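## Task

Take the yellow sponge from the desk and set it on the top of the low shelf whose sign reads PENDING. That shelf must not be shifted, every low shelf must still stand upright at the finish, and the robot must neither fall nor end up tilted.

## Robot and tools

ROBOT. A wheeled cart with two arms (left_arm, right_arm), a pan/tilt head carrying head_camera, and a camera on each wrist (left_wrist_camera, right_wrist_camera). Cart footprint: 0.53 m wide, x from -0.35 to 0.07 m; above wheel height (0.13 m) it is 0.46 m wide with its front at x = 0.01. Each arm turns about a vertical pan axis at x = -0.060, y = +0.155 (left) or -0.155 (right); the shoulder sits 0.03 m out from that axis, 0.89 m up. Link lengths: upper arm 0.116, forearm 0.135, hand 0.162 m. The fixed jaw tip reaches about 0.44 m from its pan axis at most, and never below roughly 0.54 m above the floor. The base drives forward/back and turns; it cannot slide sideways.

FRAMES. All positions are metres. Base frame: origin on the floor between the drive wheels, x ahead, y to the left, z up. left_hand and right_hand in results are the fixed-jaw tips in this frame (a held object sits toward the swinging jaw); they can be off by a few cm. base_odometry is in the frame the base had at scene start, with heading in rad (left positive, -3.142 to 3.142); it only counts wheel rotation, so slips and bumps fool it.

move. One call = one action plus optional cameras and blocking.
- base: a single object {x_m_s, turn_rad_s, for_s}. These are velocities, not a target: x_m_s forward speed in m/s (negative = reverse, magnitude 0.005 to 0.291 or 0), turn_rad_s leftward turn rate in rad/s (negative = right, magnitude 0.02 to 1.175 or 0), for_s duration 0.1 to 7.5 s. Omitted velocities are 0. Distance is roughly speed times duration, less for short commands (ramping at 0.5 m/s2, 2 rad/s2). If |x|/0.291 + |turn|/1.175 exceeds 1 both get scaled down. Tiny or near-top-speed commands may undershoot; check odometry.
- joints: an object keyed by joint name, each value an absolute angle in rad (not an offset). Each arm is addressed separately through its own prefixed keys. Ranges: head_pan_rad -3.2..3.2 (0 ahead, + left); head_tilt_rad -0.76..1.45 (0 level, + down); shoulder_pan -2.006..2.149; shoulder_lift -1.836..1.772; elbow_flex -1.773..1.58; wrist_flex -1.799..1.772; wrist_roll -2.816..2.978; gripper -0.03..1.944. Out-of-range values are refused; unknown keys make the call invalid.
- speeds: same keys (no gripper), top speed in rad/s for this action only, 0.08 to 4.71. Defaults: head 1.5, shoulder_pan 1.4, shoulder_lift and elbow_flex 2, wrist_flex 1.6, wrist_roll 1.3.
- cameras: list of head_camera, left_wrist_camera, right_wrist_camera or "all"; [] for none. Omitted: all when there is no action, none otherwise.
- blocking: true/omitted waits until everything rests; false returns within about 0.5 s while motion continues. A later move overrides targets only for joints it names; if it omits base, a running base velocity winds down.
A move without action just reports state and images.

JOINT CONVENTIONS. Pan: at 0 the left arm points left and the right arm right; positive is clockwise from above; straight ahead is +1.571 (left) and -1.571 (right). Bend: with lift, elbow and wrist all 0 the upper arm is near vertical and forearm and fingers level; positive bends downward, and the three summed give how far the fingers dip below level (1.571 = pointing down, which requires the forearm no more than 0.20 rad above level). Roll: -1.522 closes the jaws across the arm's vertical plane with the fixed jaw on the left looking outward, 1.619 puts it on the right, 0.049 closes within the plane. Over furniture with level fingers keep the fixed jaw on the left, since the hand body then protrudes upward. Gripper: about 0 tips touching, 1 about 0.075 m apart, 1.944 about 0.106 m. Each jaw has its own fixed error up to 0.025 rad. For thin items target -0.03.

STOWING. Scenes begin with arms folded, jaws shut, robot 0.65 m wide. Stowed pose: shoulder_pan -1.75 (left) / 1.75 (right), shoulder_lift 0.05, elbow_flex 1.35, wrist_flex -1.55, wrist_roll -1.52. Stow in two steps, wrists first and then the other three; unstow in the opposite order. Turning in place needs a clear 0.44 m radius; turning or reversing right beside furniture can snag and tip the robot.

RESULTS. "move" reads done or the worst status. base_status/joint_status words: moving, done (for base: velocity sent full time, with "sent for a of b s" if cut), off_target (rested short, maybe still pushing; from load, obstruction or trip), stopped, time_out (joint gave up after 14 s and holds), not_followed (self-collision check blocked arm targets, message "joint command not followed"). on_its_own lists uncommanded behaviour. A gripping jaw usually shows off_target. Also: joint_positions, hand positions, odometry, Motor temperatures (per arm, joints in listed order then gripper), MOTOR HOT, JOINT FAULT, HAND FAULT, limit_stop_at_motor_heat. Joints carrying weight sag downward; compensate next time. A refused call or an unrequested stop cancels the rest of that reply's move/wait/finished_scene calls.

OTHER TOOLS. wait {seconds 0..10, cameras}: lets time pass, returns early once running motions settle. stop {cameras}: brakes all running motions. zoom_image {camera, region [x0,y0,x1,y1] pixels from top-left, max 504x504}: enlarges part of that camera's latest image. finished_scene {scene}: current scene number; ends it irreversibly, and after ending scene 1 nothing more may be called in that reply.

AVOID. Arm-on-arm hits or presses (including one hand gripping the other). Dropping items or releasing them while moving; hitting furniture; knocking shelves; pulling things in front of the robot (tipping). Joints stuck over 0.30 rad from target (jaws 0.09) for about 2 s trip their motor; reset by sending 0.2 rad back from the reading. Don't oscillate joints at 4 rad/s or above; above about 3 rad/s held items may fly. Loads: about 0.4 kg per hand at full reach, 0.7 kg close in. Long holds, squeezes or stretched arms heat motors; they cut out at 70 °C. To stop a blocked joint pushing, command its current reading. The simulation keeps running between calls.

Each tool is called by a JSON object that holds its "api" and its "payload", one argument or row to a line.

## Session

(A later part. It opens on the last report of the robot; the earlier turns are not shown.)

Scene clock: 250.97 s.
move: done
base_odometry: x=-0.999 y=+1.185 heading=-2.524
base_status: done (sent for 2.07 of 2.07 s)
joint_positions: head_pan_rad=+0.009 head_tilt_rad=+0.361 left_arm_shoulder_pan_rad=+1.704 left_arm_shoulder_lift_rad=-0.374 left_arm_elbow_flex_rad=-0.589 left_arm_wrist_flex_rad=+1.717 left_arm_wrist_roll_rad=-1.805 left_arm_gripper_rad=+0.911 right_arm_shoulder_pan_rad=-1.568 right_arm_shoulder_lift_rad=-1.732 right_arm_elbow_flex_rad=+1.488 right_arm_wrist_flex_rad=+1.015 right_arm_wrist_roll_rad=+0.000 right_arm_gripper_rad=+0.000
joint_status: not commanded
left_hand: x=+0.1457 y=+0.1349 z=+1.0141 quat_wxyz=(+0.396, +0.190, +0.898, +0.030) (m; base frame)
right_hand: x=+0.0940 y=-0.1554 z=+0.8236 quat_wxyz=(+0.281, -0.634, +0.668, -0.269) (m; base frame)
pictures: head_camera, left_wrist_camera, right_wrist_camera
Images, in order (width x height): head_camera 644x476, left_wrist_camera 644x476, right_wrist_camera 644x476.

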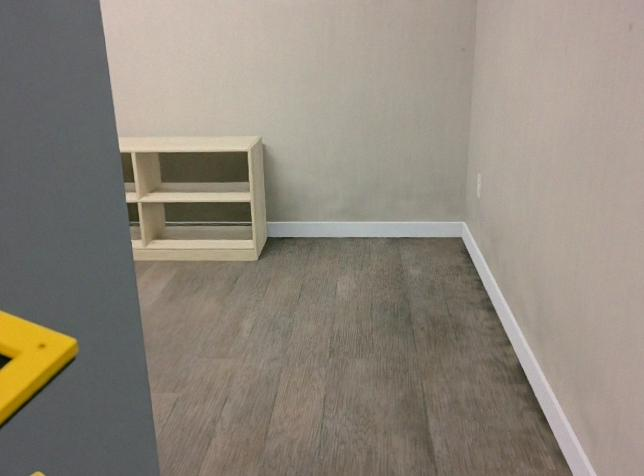

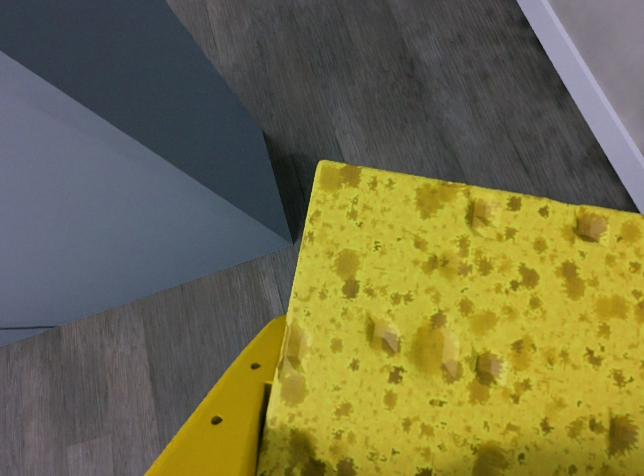

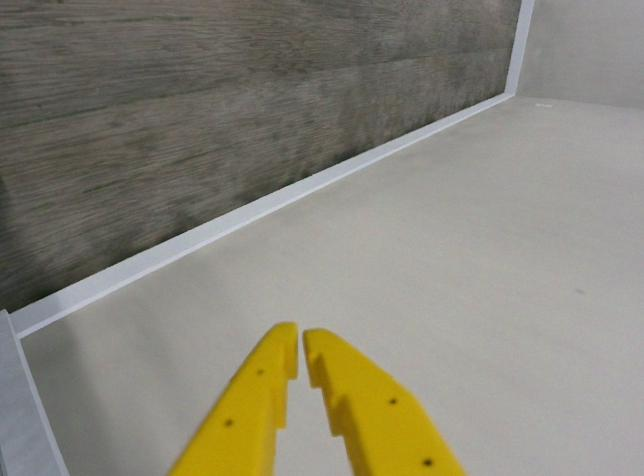

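{"api": "move", "payload": {
  "base": {"turn_rad_s":-0.1,"for_s":0.55}
}}

{"api": "move", "payload": {
  "base": {"x_m_s":0.25,"for_s":6.0},
  "joints": {"head_tilt_rad":0.0},
  "cameras": ["head_camera"]
}}

{"api": "move", "payload": {
  "joints": {"head_tilt_rad":0.5,"head_pan_rad":0.3},
  "cameras": ["head_camera"]
}}

Scene clock: 267.70 s.
move: done
base_odometry: x=-0.999 y=+1.185 heading=-2.578
base_status: done (sent for 0.57 of 0.57 s)
joint_positions: head_pan_rad=+0.009 head_tilt_rad=+0.361 left_arm_shoulder_pan_rad=+1.704 left_arm_shoulder_lift_rad=-0.374 left_arm_elbow_flex_rad=-0.589 left_arm_wrist_flex_rad=+1.717 left_arm_wrist_roll_rad=-1.805 left_arm_gripper_rad=+0.911 right_arm_shoulder_pan_rad=-1.570 right_arm_shoulder_lift_rad=-1.732 right_arm_elbow_flex_rad=+1.488 right_arm_wrist_flex_rad=+1.015 right_arm_wrist_roll_rad=+0.000 right_arm_gripper_rad=+0.000
joint_status: not commanded
left_hand: x=+0.1457 y=+0.1349 z=+1.0141 quat_wxyz=(+0.396, +0.190, +0.898, +0.030) (m; base frame)
right_hand: x=+0.0940 y=-0.1552 z=+0.8236 quat_wxyz=(+0.282, -0.635, +0.667, -0.269) (m; base frame)
pictures: none

Scene clock: 274.73 s.
move: done
base_odometry: x=-2.270 y=+0.387 heading=-2.581
base_status: done (sent for 6 of 6 s)
joint_positions: head_pan_rad=+0.009 head_tilt_rad=+0.010 left_arm_shoulder_pan_rad=+1.706 left_arm_shoulder_lift_rad=-0.375 left_arm_elbow_flex_rad=-0.589 left_arm_wrist_flex_rad=+1.717 left_arm_wrist_roll_rad=-1.805 left_arm_gripper_rad=+0.911 right_arm_shoulder_pan_rad=-1.571 right_arm_shoulder_lift_rad=-1.732 right_arm_elbow_flex_rad=+1.488 right_arm_wrist_flex_rad=+1.015 right_arm_wrist_roll_rad=+0.000 right_arm_gripper_rad=+0.000
joint_status: all done
left_hand: x=+0.1455 y=+0.1346 z=+1.0144 quat_wxyz=(+0.396, +0.190, +0.898, +0.029) (m; base frame)
right_hand: x=+0.0940 y=-0.1549 z=+0.8236 quat_wxyz=(+0.282, -0.635, +0.667, -0.268) (m; base frame)
pictures: head_camera
Images, in order (width x height): head_camera 644x476.

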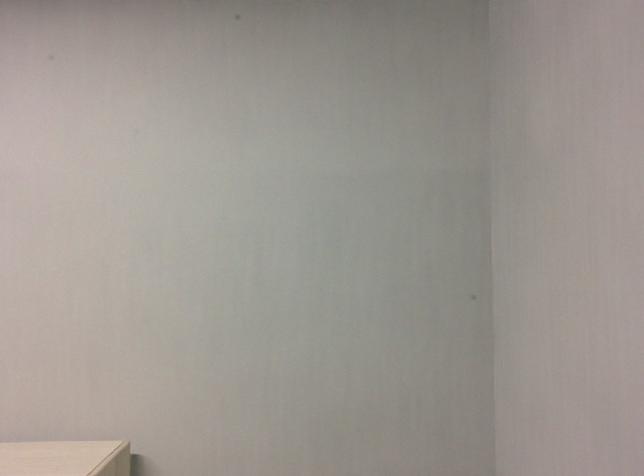

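Scene clock: 275.87 s.
move: done
base_odometry: x=-2.270 y=+0.387 heading=-2.581
base_status: not commanded
joint_positions: head_pan_rad=+0.290 head_tilt_rad=+0.493 left_arm_shoulder_pan_rad=+1.706 left_arm_shoulder_lift_rad=-0.375 left_arm_elbow_flex_rad=-0.589 left_arm_wrist_flex_rad=+1.717 left_arm_wrist_roll_rad=-1.805 left_arm_gripper_rad=+0.911 right_arm_shoulder_pan_rad=-1.571 right_arm_shoulder_lift_rad=-1.732 right_arm_elbow_flex_rad=+1.488 right_arm_wrist_flex_rad=+1.015 right_arm_wrist_roll_rad=+0.000 right_arm_gripper_rad=+0.000
joint_status: all done
left_hand: x=+0.1455 y=+0.1346 z=+1.0144 quat_wxyz=(+0.396, +0.190, +0.898, +0.029) (m; base frame)
right_hand: x=+0.0940 y=-0.1549 z=+0.8236 quat_wxyz=(+0.282, -0.635, +0.667, -0.268) (m; base frame)
pictures: head_camera
Images, in order (width x height): head_camera 644x476.

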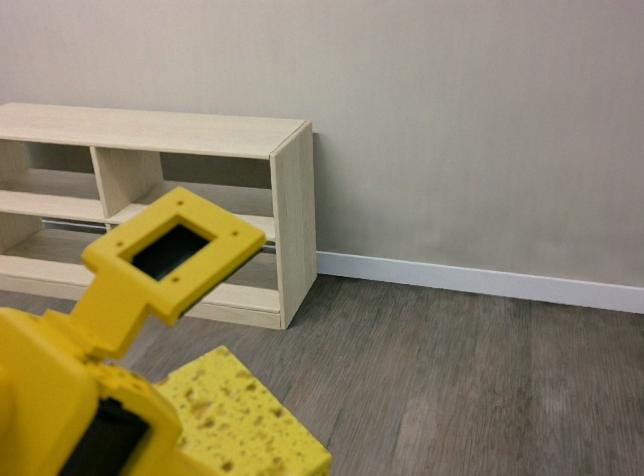

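{"api": "move", "payload": {
  "base": {"turn_rad_s":0.5,"for_s":1.154},
  "joints": {"head_tilt_rad":-0.2,"head_pan_rad":0.15},
  "cameras": ["head_camera"]
}}

{"api": "move", "payload": {
  "base": {"x_m_s":0.25,"for_s":4.61},
  "joints": {"head_tilt_rad":0.75,"head_pan_rad":0}
}}

{"api": "move", "payload": {
  "base": {"turn_rad_s":-0.5,"for_s":1.044},
  "joints": {"left_arm_shoulder_pan_rad":1.571,"left_arm_shoulder_lift_rad":0.4,"left_arm_wrist_flex_rad":0.9},
  "speeds": {"left_arm_shoulder_lift_rad":0.6,"left_arm_wrist_flex_rad":0.6},
  "cameras": ["head_camera"]
}}

Scene clock: 296.03 s.
move: done
base_odometry: x=-2.269 y=+0.387 heading=-1.997
base_status: done (sent for 1.17 of 1.17 s)
joint_positions: head_pan_rad=+0.160 head_tilt_rad=-0.190 left_arm_shoulder_pan_rad=+1.703 left_arm_shoulder_lift_rad=-0.375 left_arm_elbow_flex_rad=-0.589 left_arm_wrist_flex_rad=+1.717 left_arm_wrist_roll_rad=-1.805 left_arm_gripper_rad=+0.911 right_arm_shoulder_pan_rad=-1.570 right_arm_shoulder_lift_rad=-1.732 right_arm_elbow_flex_rad=+1.488 right_arm_wrist_flex_rad=+1.015 right_arm_wrist_roll_rad=+0.000 right_arm_gripper_rad=+0.000
joint_status: all done
left_hand: x=+0.1455 y=+0.1352 z=+1.0144 quat_wxyz=(+0.396, +0.189, +0.898, +0.030) (m; base frame)
right_hand: x=+0.0940 y=-0.1552 z=+0.8236 quat_wxyz=(+0.282, -0.635, +0.667, -0.269) (m; base frame)
pictures: head_camera
Images, in order (width x height): head_camera 644x476.

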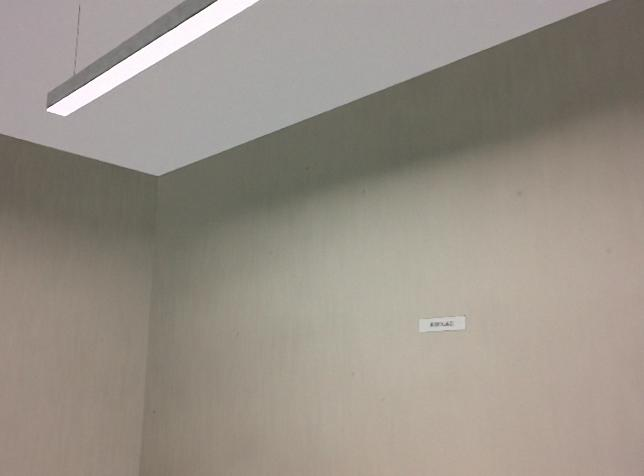

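Scene clock: 301.67 s.
move: done
base_odometry: x=-2.746 y=-0.660 heading=-1.999
base_status: done (sent for 4.6 of 4.6 s)
joint_positions: head_pan_rad=+0.009 head_tilt_rad=+0.744 left_arm_shoulder_pan_rad=+1.703 left_arm_shoulder_lift_rad=-0.375 left_arm_elbow_flex_rad=-0.589 left_arm_wrist_flex_rad=+1.717 left_arm_wrist_roll_rad=-1.805 left_arm_gripper_rad=+0.911 right_arm_shoulder_pan_rad=-1.570 right_arm_shoulder_lift_rad=-1.732 right_arm_elbow_flex_rad=+1.488 right_arm_wrist_flex_rad=+1.015 right_arm_wrist_roll_rad=+0.000 right_arm_gripper_rad=+0.000
joint_status: all done
left_hand: x=+0.1455 y=+0.1352 z=+1.0144 quat_wxyz=(+0.396, +0.189, +0.898, +0.030) (m; base frame)
right_hand: x=+0.0940 y=-0.1552 z=+0.8236 quat_wxyz=(+0.282, -0.635, +0.667, -0.269) (m; base frame)
pictures: none

Scene clock: 303.63 s.
move: done
base_odometry: x=-2.746 y=-0.659 heading=-2.513
base_status: done (sent for 1.03 of 1.03 s)
joint_positions: head_pan_rad=+0.009 head_tilt_rad=+0.744 left_arm_shoulder_pan_rad=+1.568 left_arm_shoulder_lift_rad=+0.413 left_arm_elbow_flex_rad=-0.587 left_arm_wrist_flex_rad=+0.915 left_arm_wrist_roll_rad=-1.805 left_arm_gripper_rad=+0.911 right_arm_shoulder_pan_rad=-1.565 right_arm_shoulder_lift_rad=-1.732 right_arm_elbow_flex_rad=+1.488 right_arm_wrist_flex_rad=+1.015 right_arm_wrist_roll_rad=+0.000 right_arm_gripper_rad=+0.000
joint_status: all done
left_hand: x=+0.2930 y=+0.1635 z=+0.9074 quat_wxyz=(+0.399, +0.128, +0.906, +0.057) (m; base frame)
right_hand: x=+0.0940 y=-0.1559 z=+0.8236 quat_wxyz=(+0.281, -0.633, +0.669, -0.269) (m; base frame)
pictures: head_camera
Images, in order (width x height): head_camera 644x476.

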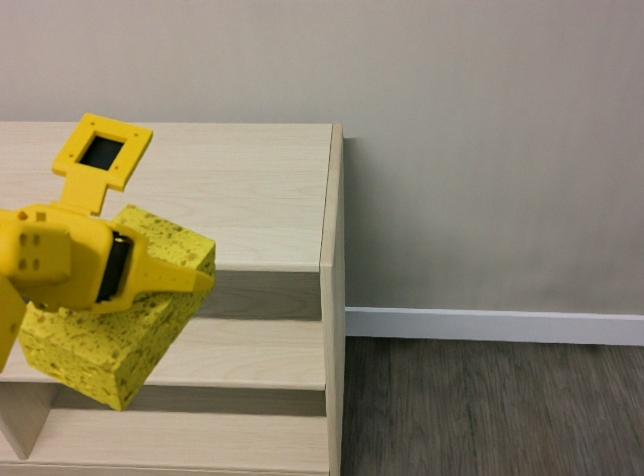

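{"api": "move", "payload": {
  "base": {"x_m_s":0.2,"for_s":2.25},
  "joints": {"left_arm_shoulder_pan_rad":1.45,"head_tilt_rad":-0.45,"head_pan_rad":0.35},
  "speeds": {"left_arm_shoulder_pan_rad":0.4},
  "cameras": ["head_camera"]
}}

{"api": "move", "payload": {
  "joints": {"left_arm_shoulder_lift_rad":1.33,"left_arm_elbow_flex_rad":-0.62,"left_arm_wrist_flex_rad":0.0,"head_tilt_rad":0.9,"head_pan_rad":0},
  "speeds": {"left_arm_shoulder_lift_rad":0.7,"left_arm_wrist_flex_rad":0.7},
  "cameras": ["head_camera","left_wrist_camera"]
}}

Scene clock: 319.10 s.
move: done
base_odometry: x=-3.113 y=-0.925 heading=-2.515
base_status: done (sent for 2.27 of 2.27 s)
joint_positions: head_pan_rad=+0.339 head_tilt_rad=-0.441 left_arm_shoulder_pan_rad=+1.456 left_arm_shoulder_lift_rad=+0.413 left_arm_elbow_flex_rad=-0.587 left_arm_wrist_flex_rad=+0.915 left_arm_wrist_roll_rad=-1.805 left_arm_gripper_rad=+0.911 right_arm_shoulder_pan_rad=-1.567 right_arm_shoulder_lift_rad=-1.732 right_arm_elbow_flex_rad=+1.488 right_arm_wrist_flex_rad=+1.015 right_arm_wrist_roll_rad=+0.000 right_arm_gripper_rad=+0.000
joint_status: all done
left_hand: x=+0.2898 y=+0.2029 z=+0.9074 quat_wxyz=(+0.395, +0.077, +0.912, +0.080) (m; base frame)
right_hand: x=+0.0940 y=-0.1557 z=+0.8236 quat_wxyz=(+0.281, -0.634, +0.668, -0.269) (m; base frame)
pictures: head_camera
Images, in order (width x height): head_camera 644x476.

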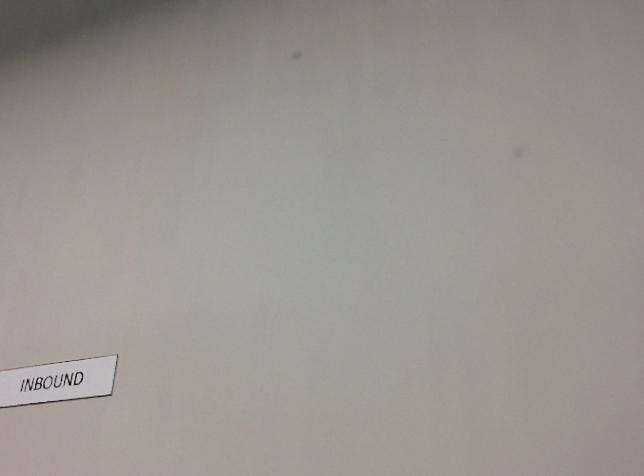

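Scene clock: 321.03 s.
move: done
base_odometry: x=-3.113 y=-0.925 heading=-2.515
base_status: not commanded
joint_positions: head_pan_rad=+0.009 head_tilt_rad=+0.894 left_arm_shoulder_pan_rad=+1.456 left_arm_shoulder_lift_rad=+1.347 left_arm_elbow_flex_rad=-0.587 left_arm_wrist_flex_rad=+0.014 left_arm_wrist_roll_rad=-1.805 left_arm_gripper_rad=+0.911 right_arm_shoulder_pan_rad=-1.567 right_arm_shoulder_lift_rad=-1.732 right_arm_elbow_flex_rad=+1.488 right_arm_wrist_flex_rad=+1.015 right_arm_wrist_roll_rad=+0.000 right_arm_gripper_rad=+0.000
joint_status: all done
left_hand: x=+0.3006 y=+0.2041 z=+0.6916 quat_wxyz=(+0.380, +0.077, +0.919, +0.077) (m; base frame)
right_hand: x=+0.0940 y=-0.1557 z=+0.8236 quat_wxyz=(+0.281, -0.634, +0.668, -0.269) (m; base frame)
pictures: head_camera, left_wrist_camera
Images, in order (width x height): head_camera 644x476, left_wrist_camera 644x476.

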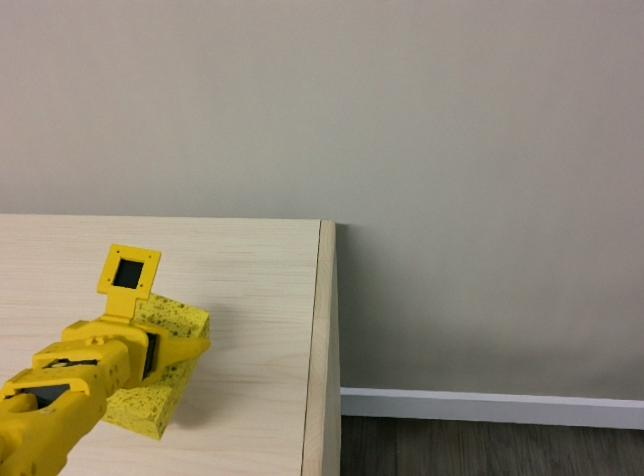

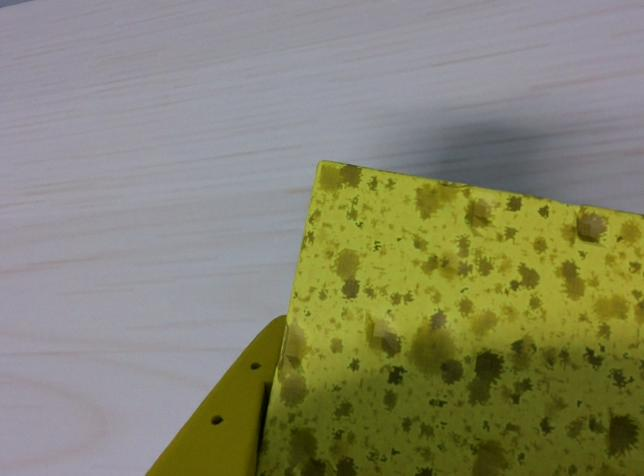

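{"api": "move", "payload": {
  "base": {"x_m_s":-0.25,"for_s":1.8},
  "joints": {"left_arm_shoulder_lift_rad":0.4,"left_arm_elbow_flex_rad":-0.6,"left_arm_wrist_flex_rad":0.9,"head_pan_rad":1.5,"head_tilt_rad":0.1},
  "cameras": ["head_camera"]
}}

{"api": "move", "payload": {
  "joints": {"head_pan_rad":2.35},
  "speeds": {"head_pan_rad":4},
  "cameras": ["head_camera"]
}}

Scene clock: 331.07 s.
move: done
base_odometry: x=-2.749 y=-0.661 heading=-2.510
base_status: done (sent for 1.8 of 1.8 s)
joint_positions: head_pan_rad=+1.490 head_tilt_rad=+0.111 left_arm_shoulder_pan_rad=+1.454 left_arm_shoulder_lift_rad=+0.465 left_arm_elbow_flex_rad=-0.587 left_arm_wrist_flex_rad=+0.898 left_arm_wrist_roll_rad=-1.805 left_arm_gripper_rad=+0.911 right_arm_shoulder_pan_rad=-1.567 right_arm_shoulder_lift_rad=-1.732 right_arm_elbow_flex_rad=+1.488 right_arm_wrist_flex_rad=+1.015 right_arm_wrist_roll_rad=+0.000 right_arm_gripper_rad=+0.000
joint_status: all done
left_hand: x=+0.2919 y=+0.2037 z=+0.8925 quat_wxyz=(+0.379, +0.077, +0.919, +0.077) (m; base frame)
right_hand: x=+0.0940 y=-0.1557 z=+0.8236 quat_wxyz=(+0.281, -0.634, +0.668, -0.269) (m; base frame)
pictures: head_camera
Images, in order (width x height): head_camera 644x476.

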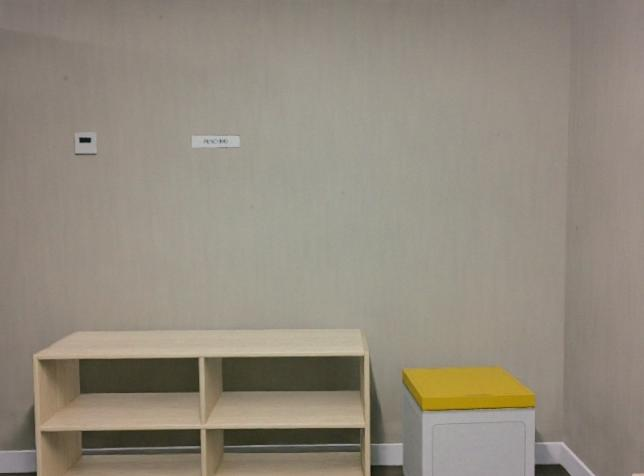

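Scene clock: 331.97 s.
move: done
base_odometry: x=-2.749 y=-0.661 heading=-2.510
base_status: not commanded
joint_positions: head_pan_rad=+2.339 head_tilt_rad=+0.111 left_arm_shoulder_pan_rad=+1.454 left_arm_shoulder_lift_rad=+0.465 left_arm_elbow_flex_rad=-0.587 left_arm_wrist_flex_rad=+0.898 left_arm_wrist_roll_rad=-1.805 left_arm_gripper_rad=+0.911 right_arm_shoulder_pan_rad=-1.567 right_arm_shoulder_lift_rad=-1.732 right_arm_elbow_flex_rad=+1.488 right_arm_wrist_flex_rad=+1.015 right_arm_wrist_roll_rad=+0.000 right_arm_gripper_rad=+0.000
joint_status: all done
left_hand: x=+0.2919 y=+0.2037 z=+0.8925 quat_wxyz=(+0.379, +0.077, +0.919, +0.077) (m; base frame)
right_hand: x=+0.0940 y=-0.1557 z=+0.8236 quat_wxyz=(+0.281, -0.634, +0.668, -0.269) (m; base frame)
pictures: head_camera
Images, in order (width x height): head_camera 644x476.

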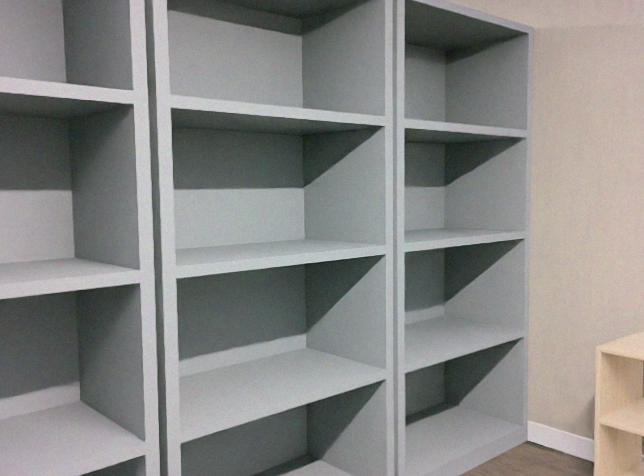

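{"api": "move", "payload": {
  "base": {"turn_rad_s":0.8,"for_s":2.19},
  "joints": {"head_pan_rad":0,"head_tilt_rad":0.7,"left_arm_shoulder_pan_rad":1.571},
  "speeds": {"head_pan_rad":3}
}}

{"api": "move", "payload": {
  "base": {"x_m_s":0.26,"for_s":5.18}
}}

{"api": "move", "payload": {
  "base": {"turn_rad_s":-0.4,"for_s":0.66},
  "cameras": ["head_camera"]
}}

Scene clock: 352.63 s.
move: done
base_odometry: x=-2.748 y=-0.661 heading=-0.754
base_status: done (sent for 2.2 of 2.2 s)
joint_positions: head_pan_rad=+0.009 head_tilt_rad=+0.693 left_arm_shoulder_pan_rad=+1.565 left_arm_shoulder_lift_rad=+0.465 left_arm_elbow_flex_rad=-0.587 left_arm_wrist_flex_rad=+0.898 left_arm_wrist_roll_rad=-1.805 left_arm_gripper_rad=+0.911 right_arm_shoulder_pan_rad=-1.567 right_arm_shoulder_lift_rad=-1.732 right_arm_elbow_flex_rad=+1.488 right_arm_wrist_flex_rad=+1.015 right_arm_wrist_roll_rad=+0.000 right_arm_gripper_rad=+0.000
joint_status: all done
left_hand: x=+0.2951 y=+0.1646 z=+0.8925 quat_wxyz=(+0.383, +0.127, +0.913, +0.056) (m; base frame)
right_hand: x=+0.0940 y=-0.1557 z=+0.8236 quat_wxyz=(+0.281, -0.634, +0.668, -0.269) (m; base frame)
pictures: none

Scene clock: 358.77 s.
move: done
base_odometry: x=-1.769 y=-1.581 heading=-0.752
base_status: done (sent for 5.17 of 5.17 s)
joint_positions: head_pan_rad=+0.009 head_tilt_rad=+0.693 left_arm_shoulder_pan_rad=+1.565 left_arm_shoulder_lift_rad=+0.465 left_arm_elbow_flex_rad=-0.587 left_arm_wrist_flex_rad=+0.898 left_arm_wrist_roll_rad=-1.805 left_arm_gripper_rad=+0.911 right_arm_shoulder_pan_rad=-1.567 right_arm_shoulder_lift_rad=-1.732 right_arm_elbow_flex_rad=+1.488 right_arm_wrist_flex_rad=+1.015 right_arm_wrist_roll_rad=+0.000 right_arm_gripper_rad=+0.000
joint_status: not commanded
left_hand: x=+0.2951 y=+0.1646 z=+0.8925 quat_wxyz=(+0.383, +0.127, +0.913, +0.056) (m; base frame)
right_hand: x=+0.0940 y=-0.1557 z=+0.8236 quat_wxyz=(+0.281, -0.634, +0.668, -0.269) (m; base frame)
pictures: none

Scene clock: 360.27 s.
move: done
base_odometry: x=-1.769 y=-1.581 heading=-1.021
base_status: done (sent for 0.67 of 0.67 s)
joint_positions: head_pan_rad=+0.009 head_tilt_rad=+0.693 left_arm_shoulder_pan_rad=+1.572 left_arm_shoulder_lift_rad=+0.465 left_arm_elbow_flex_rad=-0.587 left_arm_wrist_flex_rad=+0.898 left_arm_wrist_roll_rad=-1.805 left_arm_gripper_rad=+0.911 right_arm_shoulder_pan_rad=-1.567 right_arm_shoulder_lift_rad=-1.732 right_arm_elbow_flex_rad=+1.488 right_arm_wrist_flex_rad=+1.015 right_arm_wrist_roll_rad=+0.000 right_arm_gripper_rad=+0.000
joint_status: not commanded
left_hand: x=+0.2952 y=+0.1619 z=+0.8925 quat_wxyz=(+0.383, +0.131, +0.913, +0.054) (m; base frame)
right_hand: x=+0.0940 y=-0.1557 z=+0.8236 quat_wxyz=(+0.281, -0.634, +0.668, -0.269) (m; base frame)
pictures: head_camera
Images, in order (width x height): head_camera 644x476.

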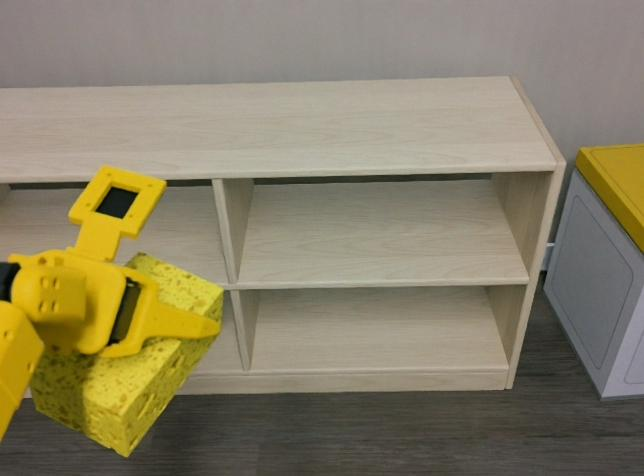

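{"api": "move", "payload": {
  "base": {"x_m_s":0.22,"for_s":3.4}
}}

{"api": "move", "payload": {
  "joints": {"left_arm_shoulder_lift_rad":1.33,"left_arm_elbow_flex_rad":-0.62,"left_arm_wrist_flex_rad":0.0,"head_tilt_rad":0.9},
  "speeds": {"left_arm_shoulder_lift_rad":0.8,"left_arm_wrist_flex_rad":0.8},
  "cameras": ["head_camera"]
}}

{"api": "move", "payload": {
  "joints": {"left_arm_shoulder_lift_rad":1.58,"left_arm_wrist_flex_rad":-0.21},
  "speeds": {"left_arm_shoulder_lift_rad":0.2,"left_arm_wrist_flex_rad":0.2}
}}

{"api": "move", "payload": {
  "joints": {"left_arm_shoulder_lift_rad":1.66,"left_arm_wrist_flex_rad":-0.28},
  "speeds": {"left_arm_shoulder_lift_rad":0.2,"left_arm_wrist_flex_rad":0.2},
  "cameras": ["head_camera","left_wrist_camera"]
}}

Scene clock: 375.83 s.
move: done
base_odometry: x=-1.378 y=-2.219 heading=-1.020
base_status: done (sent for 3.4 of 3.4 s)
joint_positions: head_pan_rad=+0.009 head_tilt_rad=+0.693 left_arm_shoulder_pan_rad=+1.572 left_arm_shoulder_lift_rad=+0.465 left_arm_elbow_flex_rad=-0.587 left_arm_wrist_flex_rad=+0.898 left_arm_wrist_roll_rad=-1.805 left_arm_gripper_rad=+0.911 right_arm_shoulder_pan_rad=-1.568 right_arm_shoulder_lift_rad=-1.732 right_arm_elbow_flex_rad=+1.488 right_arm_wrist_flex_rad=+1.015 right_arm_wrist_roll_rad=+0.000 right_arm_gripper_rad=+0.000
joint_status: not commanded
left_hand: x=+0.2952 y=+0.1619 z=+0.8925 quat_wxyz=(+0.383, +0.131, +0.913, +0.054) (m; base frame)
right_hand: x=+0.0940 y=-0.1554 z=+0.8236 quat_wxyz=(+0.281, -0.634, +0.668, -0.269) (m; base frame)
pictures: none

Scene clock: 377.63 s.
move: done
base_odometry: x=-1.378 y=-2.219 heading=-1.020
base_status: not commanded
joint_positions: head_pan_rad=+0.009 head_tilt_rad=+0.894 left_arm_shoulder_pan_rad=+1.572 left_arm_shoulder_lift_rad=+1.347 left_arm_elbow_flex_rad=-0.587 left_arm_wrist_flex_rad=+0.014 left_arm_wrist_roll_rad=-1.805 left_arm_gripper_rad=+0.911 right_arm_shoulder_pan_rad=-1.568 right_arm_shoulder_lift_rad=-1.732 right_arm_elbow_flex_rad=+1.488 right_arm_wrist_flex_rad=+1.015 right_arm_wrist_roll_rad=+0.000 right_arm_gripper_rad=+0.000
joint_status: all done
left_hand: x=+0.3038 y=+0.1619 z=+0.6916 quat_wxyz=(+0.384, +0.131, +0.913, +0.054) (m; base frame)
right_hand: x=+0.0940 y=-0.1554 z=+0.8236 quat_wxyz=(+0.281, -0.634, +0.668, -0.269) (m; base frame)
pictures: head_camera
Images, in order (width x height): head_camera 644x476.

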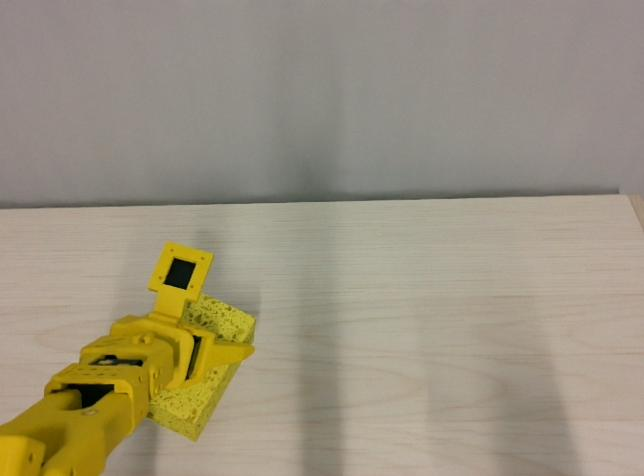

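Scene clock: 379.30 s.
move: done
base_odometry: x=-1.378 y=-2.219 heading=-1.020
base_status: not commanded
joint_positions: head_pan_rad=+0.009 head_tilt_rad=+0.894 left_arm_shoulder_pan_rad=+1.569 left_arm_shoulder_lift_rad=+1.573 left_arm_elbow_flex_rad=-0.612 left_arm_wrist_flex_rad=-0.204 left_arm_wrist_roll_rad=-1.796 left_arm_gripper_rad=+0.911 right_arm_shoulder_pan_rad=-1.568 right_arm_shoulder_lift_rad=-1.732 right_arm_elbow_flex_rad=+1.488 right_arm_wrist_flex_rad=+1.015 right_arm_wrist_roll_rad=+0.000 right_arm_gripper_rad=+0.000
joint_status: all done
left_hand: x=+0.2823 y=+0.1630 z=+0.6492 quat_wxyz=(+0.392, +0.125, +0.910, +0.054) (m; base frame)
right_hand: x=+0.0940 y=-0.1554 z=+0.8236 quat_wxyz=(+0.281, -0.634, +0.668, -0.269) (m; base frame)
pictures: none

Scene clock: 380.13 s.
move: done
base_odometry: x=-1.378 y=-2.219 heading=-1.020
base_status: not commanded
joint_positions: head_pan_rad=+0.009 head_tilt_rad=+0.894 left_arm_shoulder_pan_rad=+1.569 left_arm_shoulder_lift_rad=+1.610 left_arm_elbow_flex_rad=-0.621 left_arm_wrist_flex_rad=-0.280 left_arm_wrist_roll_rad=-1.796 left_arm_gripper_rad=+0.911 right_arm_shoulder_pan_rad=-1.568 right_arm_shoulder_lift_rad=-1.732 right_arm_elbow_flex_rad=+1.488 right_arm_wrist_flex_rad=+1.015 right_arm_wrist_roll_rad=+0.000 right_arm_gripper_rad=+0.000
joint_status: all done
left_hand: x=+0.2834 y=+0.1630 z=+0.6488 quat_wxyz=(+0.414, +0.123, +0.900, +0.057) (m; base frame)
right_hand: x=+0.0940 y=-0.1554 z=+0.8236 quat_wxyz=(+0.281, -0.634, +0.668, -0.269) (m; base frame)
pictures: head_camera, left_wrist_camera
Images, in order (width x height): head_camera 644x476, left_wrist_camera 644x476.

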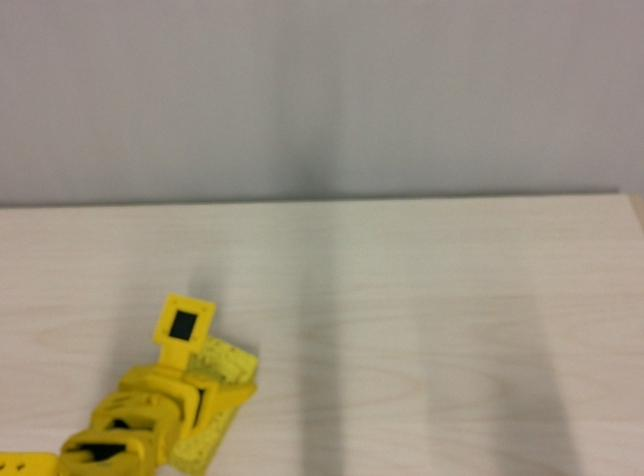

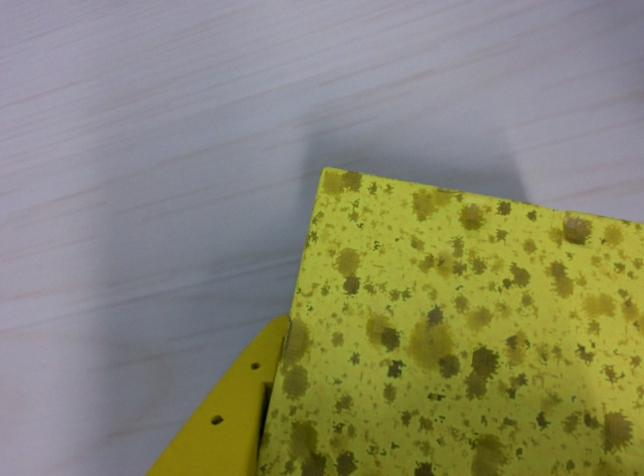

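In contact. Release and finish.

{"api": "move", "payload": {
  "joints": {"left_arm_shoulder_lift_rad":1.63,"left_arm_gripper_rad":1.15}
}}

{"api": "move", "payload": {
  "joints": {"left_arm_gripper_rad":1.85}
}}

{"api": "move", "payload": {
  "joints": {"left_arm_shoulder_lift_rad":0.9,"left_arm_wrist_flex_rad":0.5},
  "speeds": {"left_arm_shoulder_lift_rad":0.6,"left_arm_wrist_flex_rad":0.6}
}}

{"api": "finished_scene", "payload": {
  "scene": 3
}}

Scene clock: 386.07 s.
move: done
base_odometry: x=-1.378 y=-2.219 heading=-1.020
base_status: not commanded
joint_positions: head_pan_rad=+0.009 head_tilt_rad=+0.894 left_arm_shoulder_pan_rad=+1.565 left_arm_shoulder_lift_rad=+1.627 left_arm_elbow_flex_rad=-0.624 left_arm_wrist_flex_rad=-0.283 left_arm_wrist_roll_rad=-1.796 left_arm_gripper_rad=+1.144 right_arm_shoulder_pan_rad=-1.570 right_arm_shoulder_lift_rad=-1.732 right_arm_elbow_flex_rad=+1.488 right_arm_wrist_flex_rad=+1.015 right_arm_wrist_roll_rad=+0.000 right_arm_gripper_rad=+0.000
joint_status: all done
left_hand: x=+0.2801 y=+0.1645 z=+0.6445 quat_wxyz=(+0.409, +0.121, +0.903, +0.058) (m; base frame)
right_hand: x=+0.0940 y=-0.1552 z=+0.8236 quat_wxyz=(+0.282, -0.635, +0.667, -0.269) (m; base frame)
pictures: none

Scene clock: 386.97 s.
move: done
base_odometry: x=-1.378 y=-2.219 heading=-1.020
base_status: not commanded
joint_positions: head_pan_rad=+0.009 head_tilt_rad=+0.894 left_arm_shoulder_pan_rad=+1.565 left_arm_shoulder_lift_rad=+1.640 left_arm_elbow_flex_rad=-0.616 left_arm_wrist_flex_rad=-0.273 left_arm_wrist_roll_rad=-1.796 left_arm_gripper_rad=+1.842 right_arm_shoulder_pan_rad=-1.570 right_arm_shoulder_lift_rad=-1.732 right_arm_elbow_flex_rad=+1.488 right_arm_wrist_flex_rad=+1.015 right_arm_wrist_roll_rad=+0.000 right_arm_gripper_rad=+0.000
joint_status: all done
left_hand: x=+0.2738 y=+0.1645 z=+0.6375 quat_wxyz=(+0.394, +0.122, +0.909, +0.055) (m; base frame)
right_hand: x=+0.0940 y=-0.1552 z=+0.8236 quat_wxyz=(+0.282, -0.635, +0.667, -0.269) (m; base frame)
pictures: none

Scene clock: 388.87 s.
move: done
base_odometry: x=-1.378 y=-2.219 heading=-1.020
base_status: not commanded
joint_positions: head_pan_rad=+0.009 head_tilt_rad=+0.894 left_arm_shoulder_pan_rad=+1.565 left_arm_shoulder_lift_rad=+0.970 left_arm_elbow_flex_rad=-0.616 left_arm_wrist_flex_rad=+0.499 left_arm_wrist_roll_rad=-1.796 left_arm_gripper_rad=+1.842 right_arm_shoulder_pan_rad=-1.570 right_arm_shoulder_lift_rad=-1.732 right_arm_elbow_flex_rad=+1.488 right_arm_wrist_flex_rad=+1.015 right_arm_wrist_roll_rad=+0.000 right_arm_gripper_rad=+0.000
joint_status: all done
left_hand: x=+0.3144 y=+0.1647 z=+0.7730 quat_wxyz=(+0.348, +0.125, +0.928, +0.049) (m; base frame)
right_hand: x=+0.0940 y=-0.1552 z=+0.8236 quat_wxyz=(+0.282, -0.635, +0.667, -0.269) (m; base frame)
pictures: none

The scene is finished: the task was done.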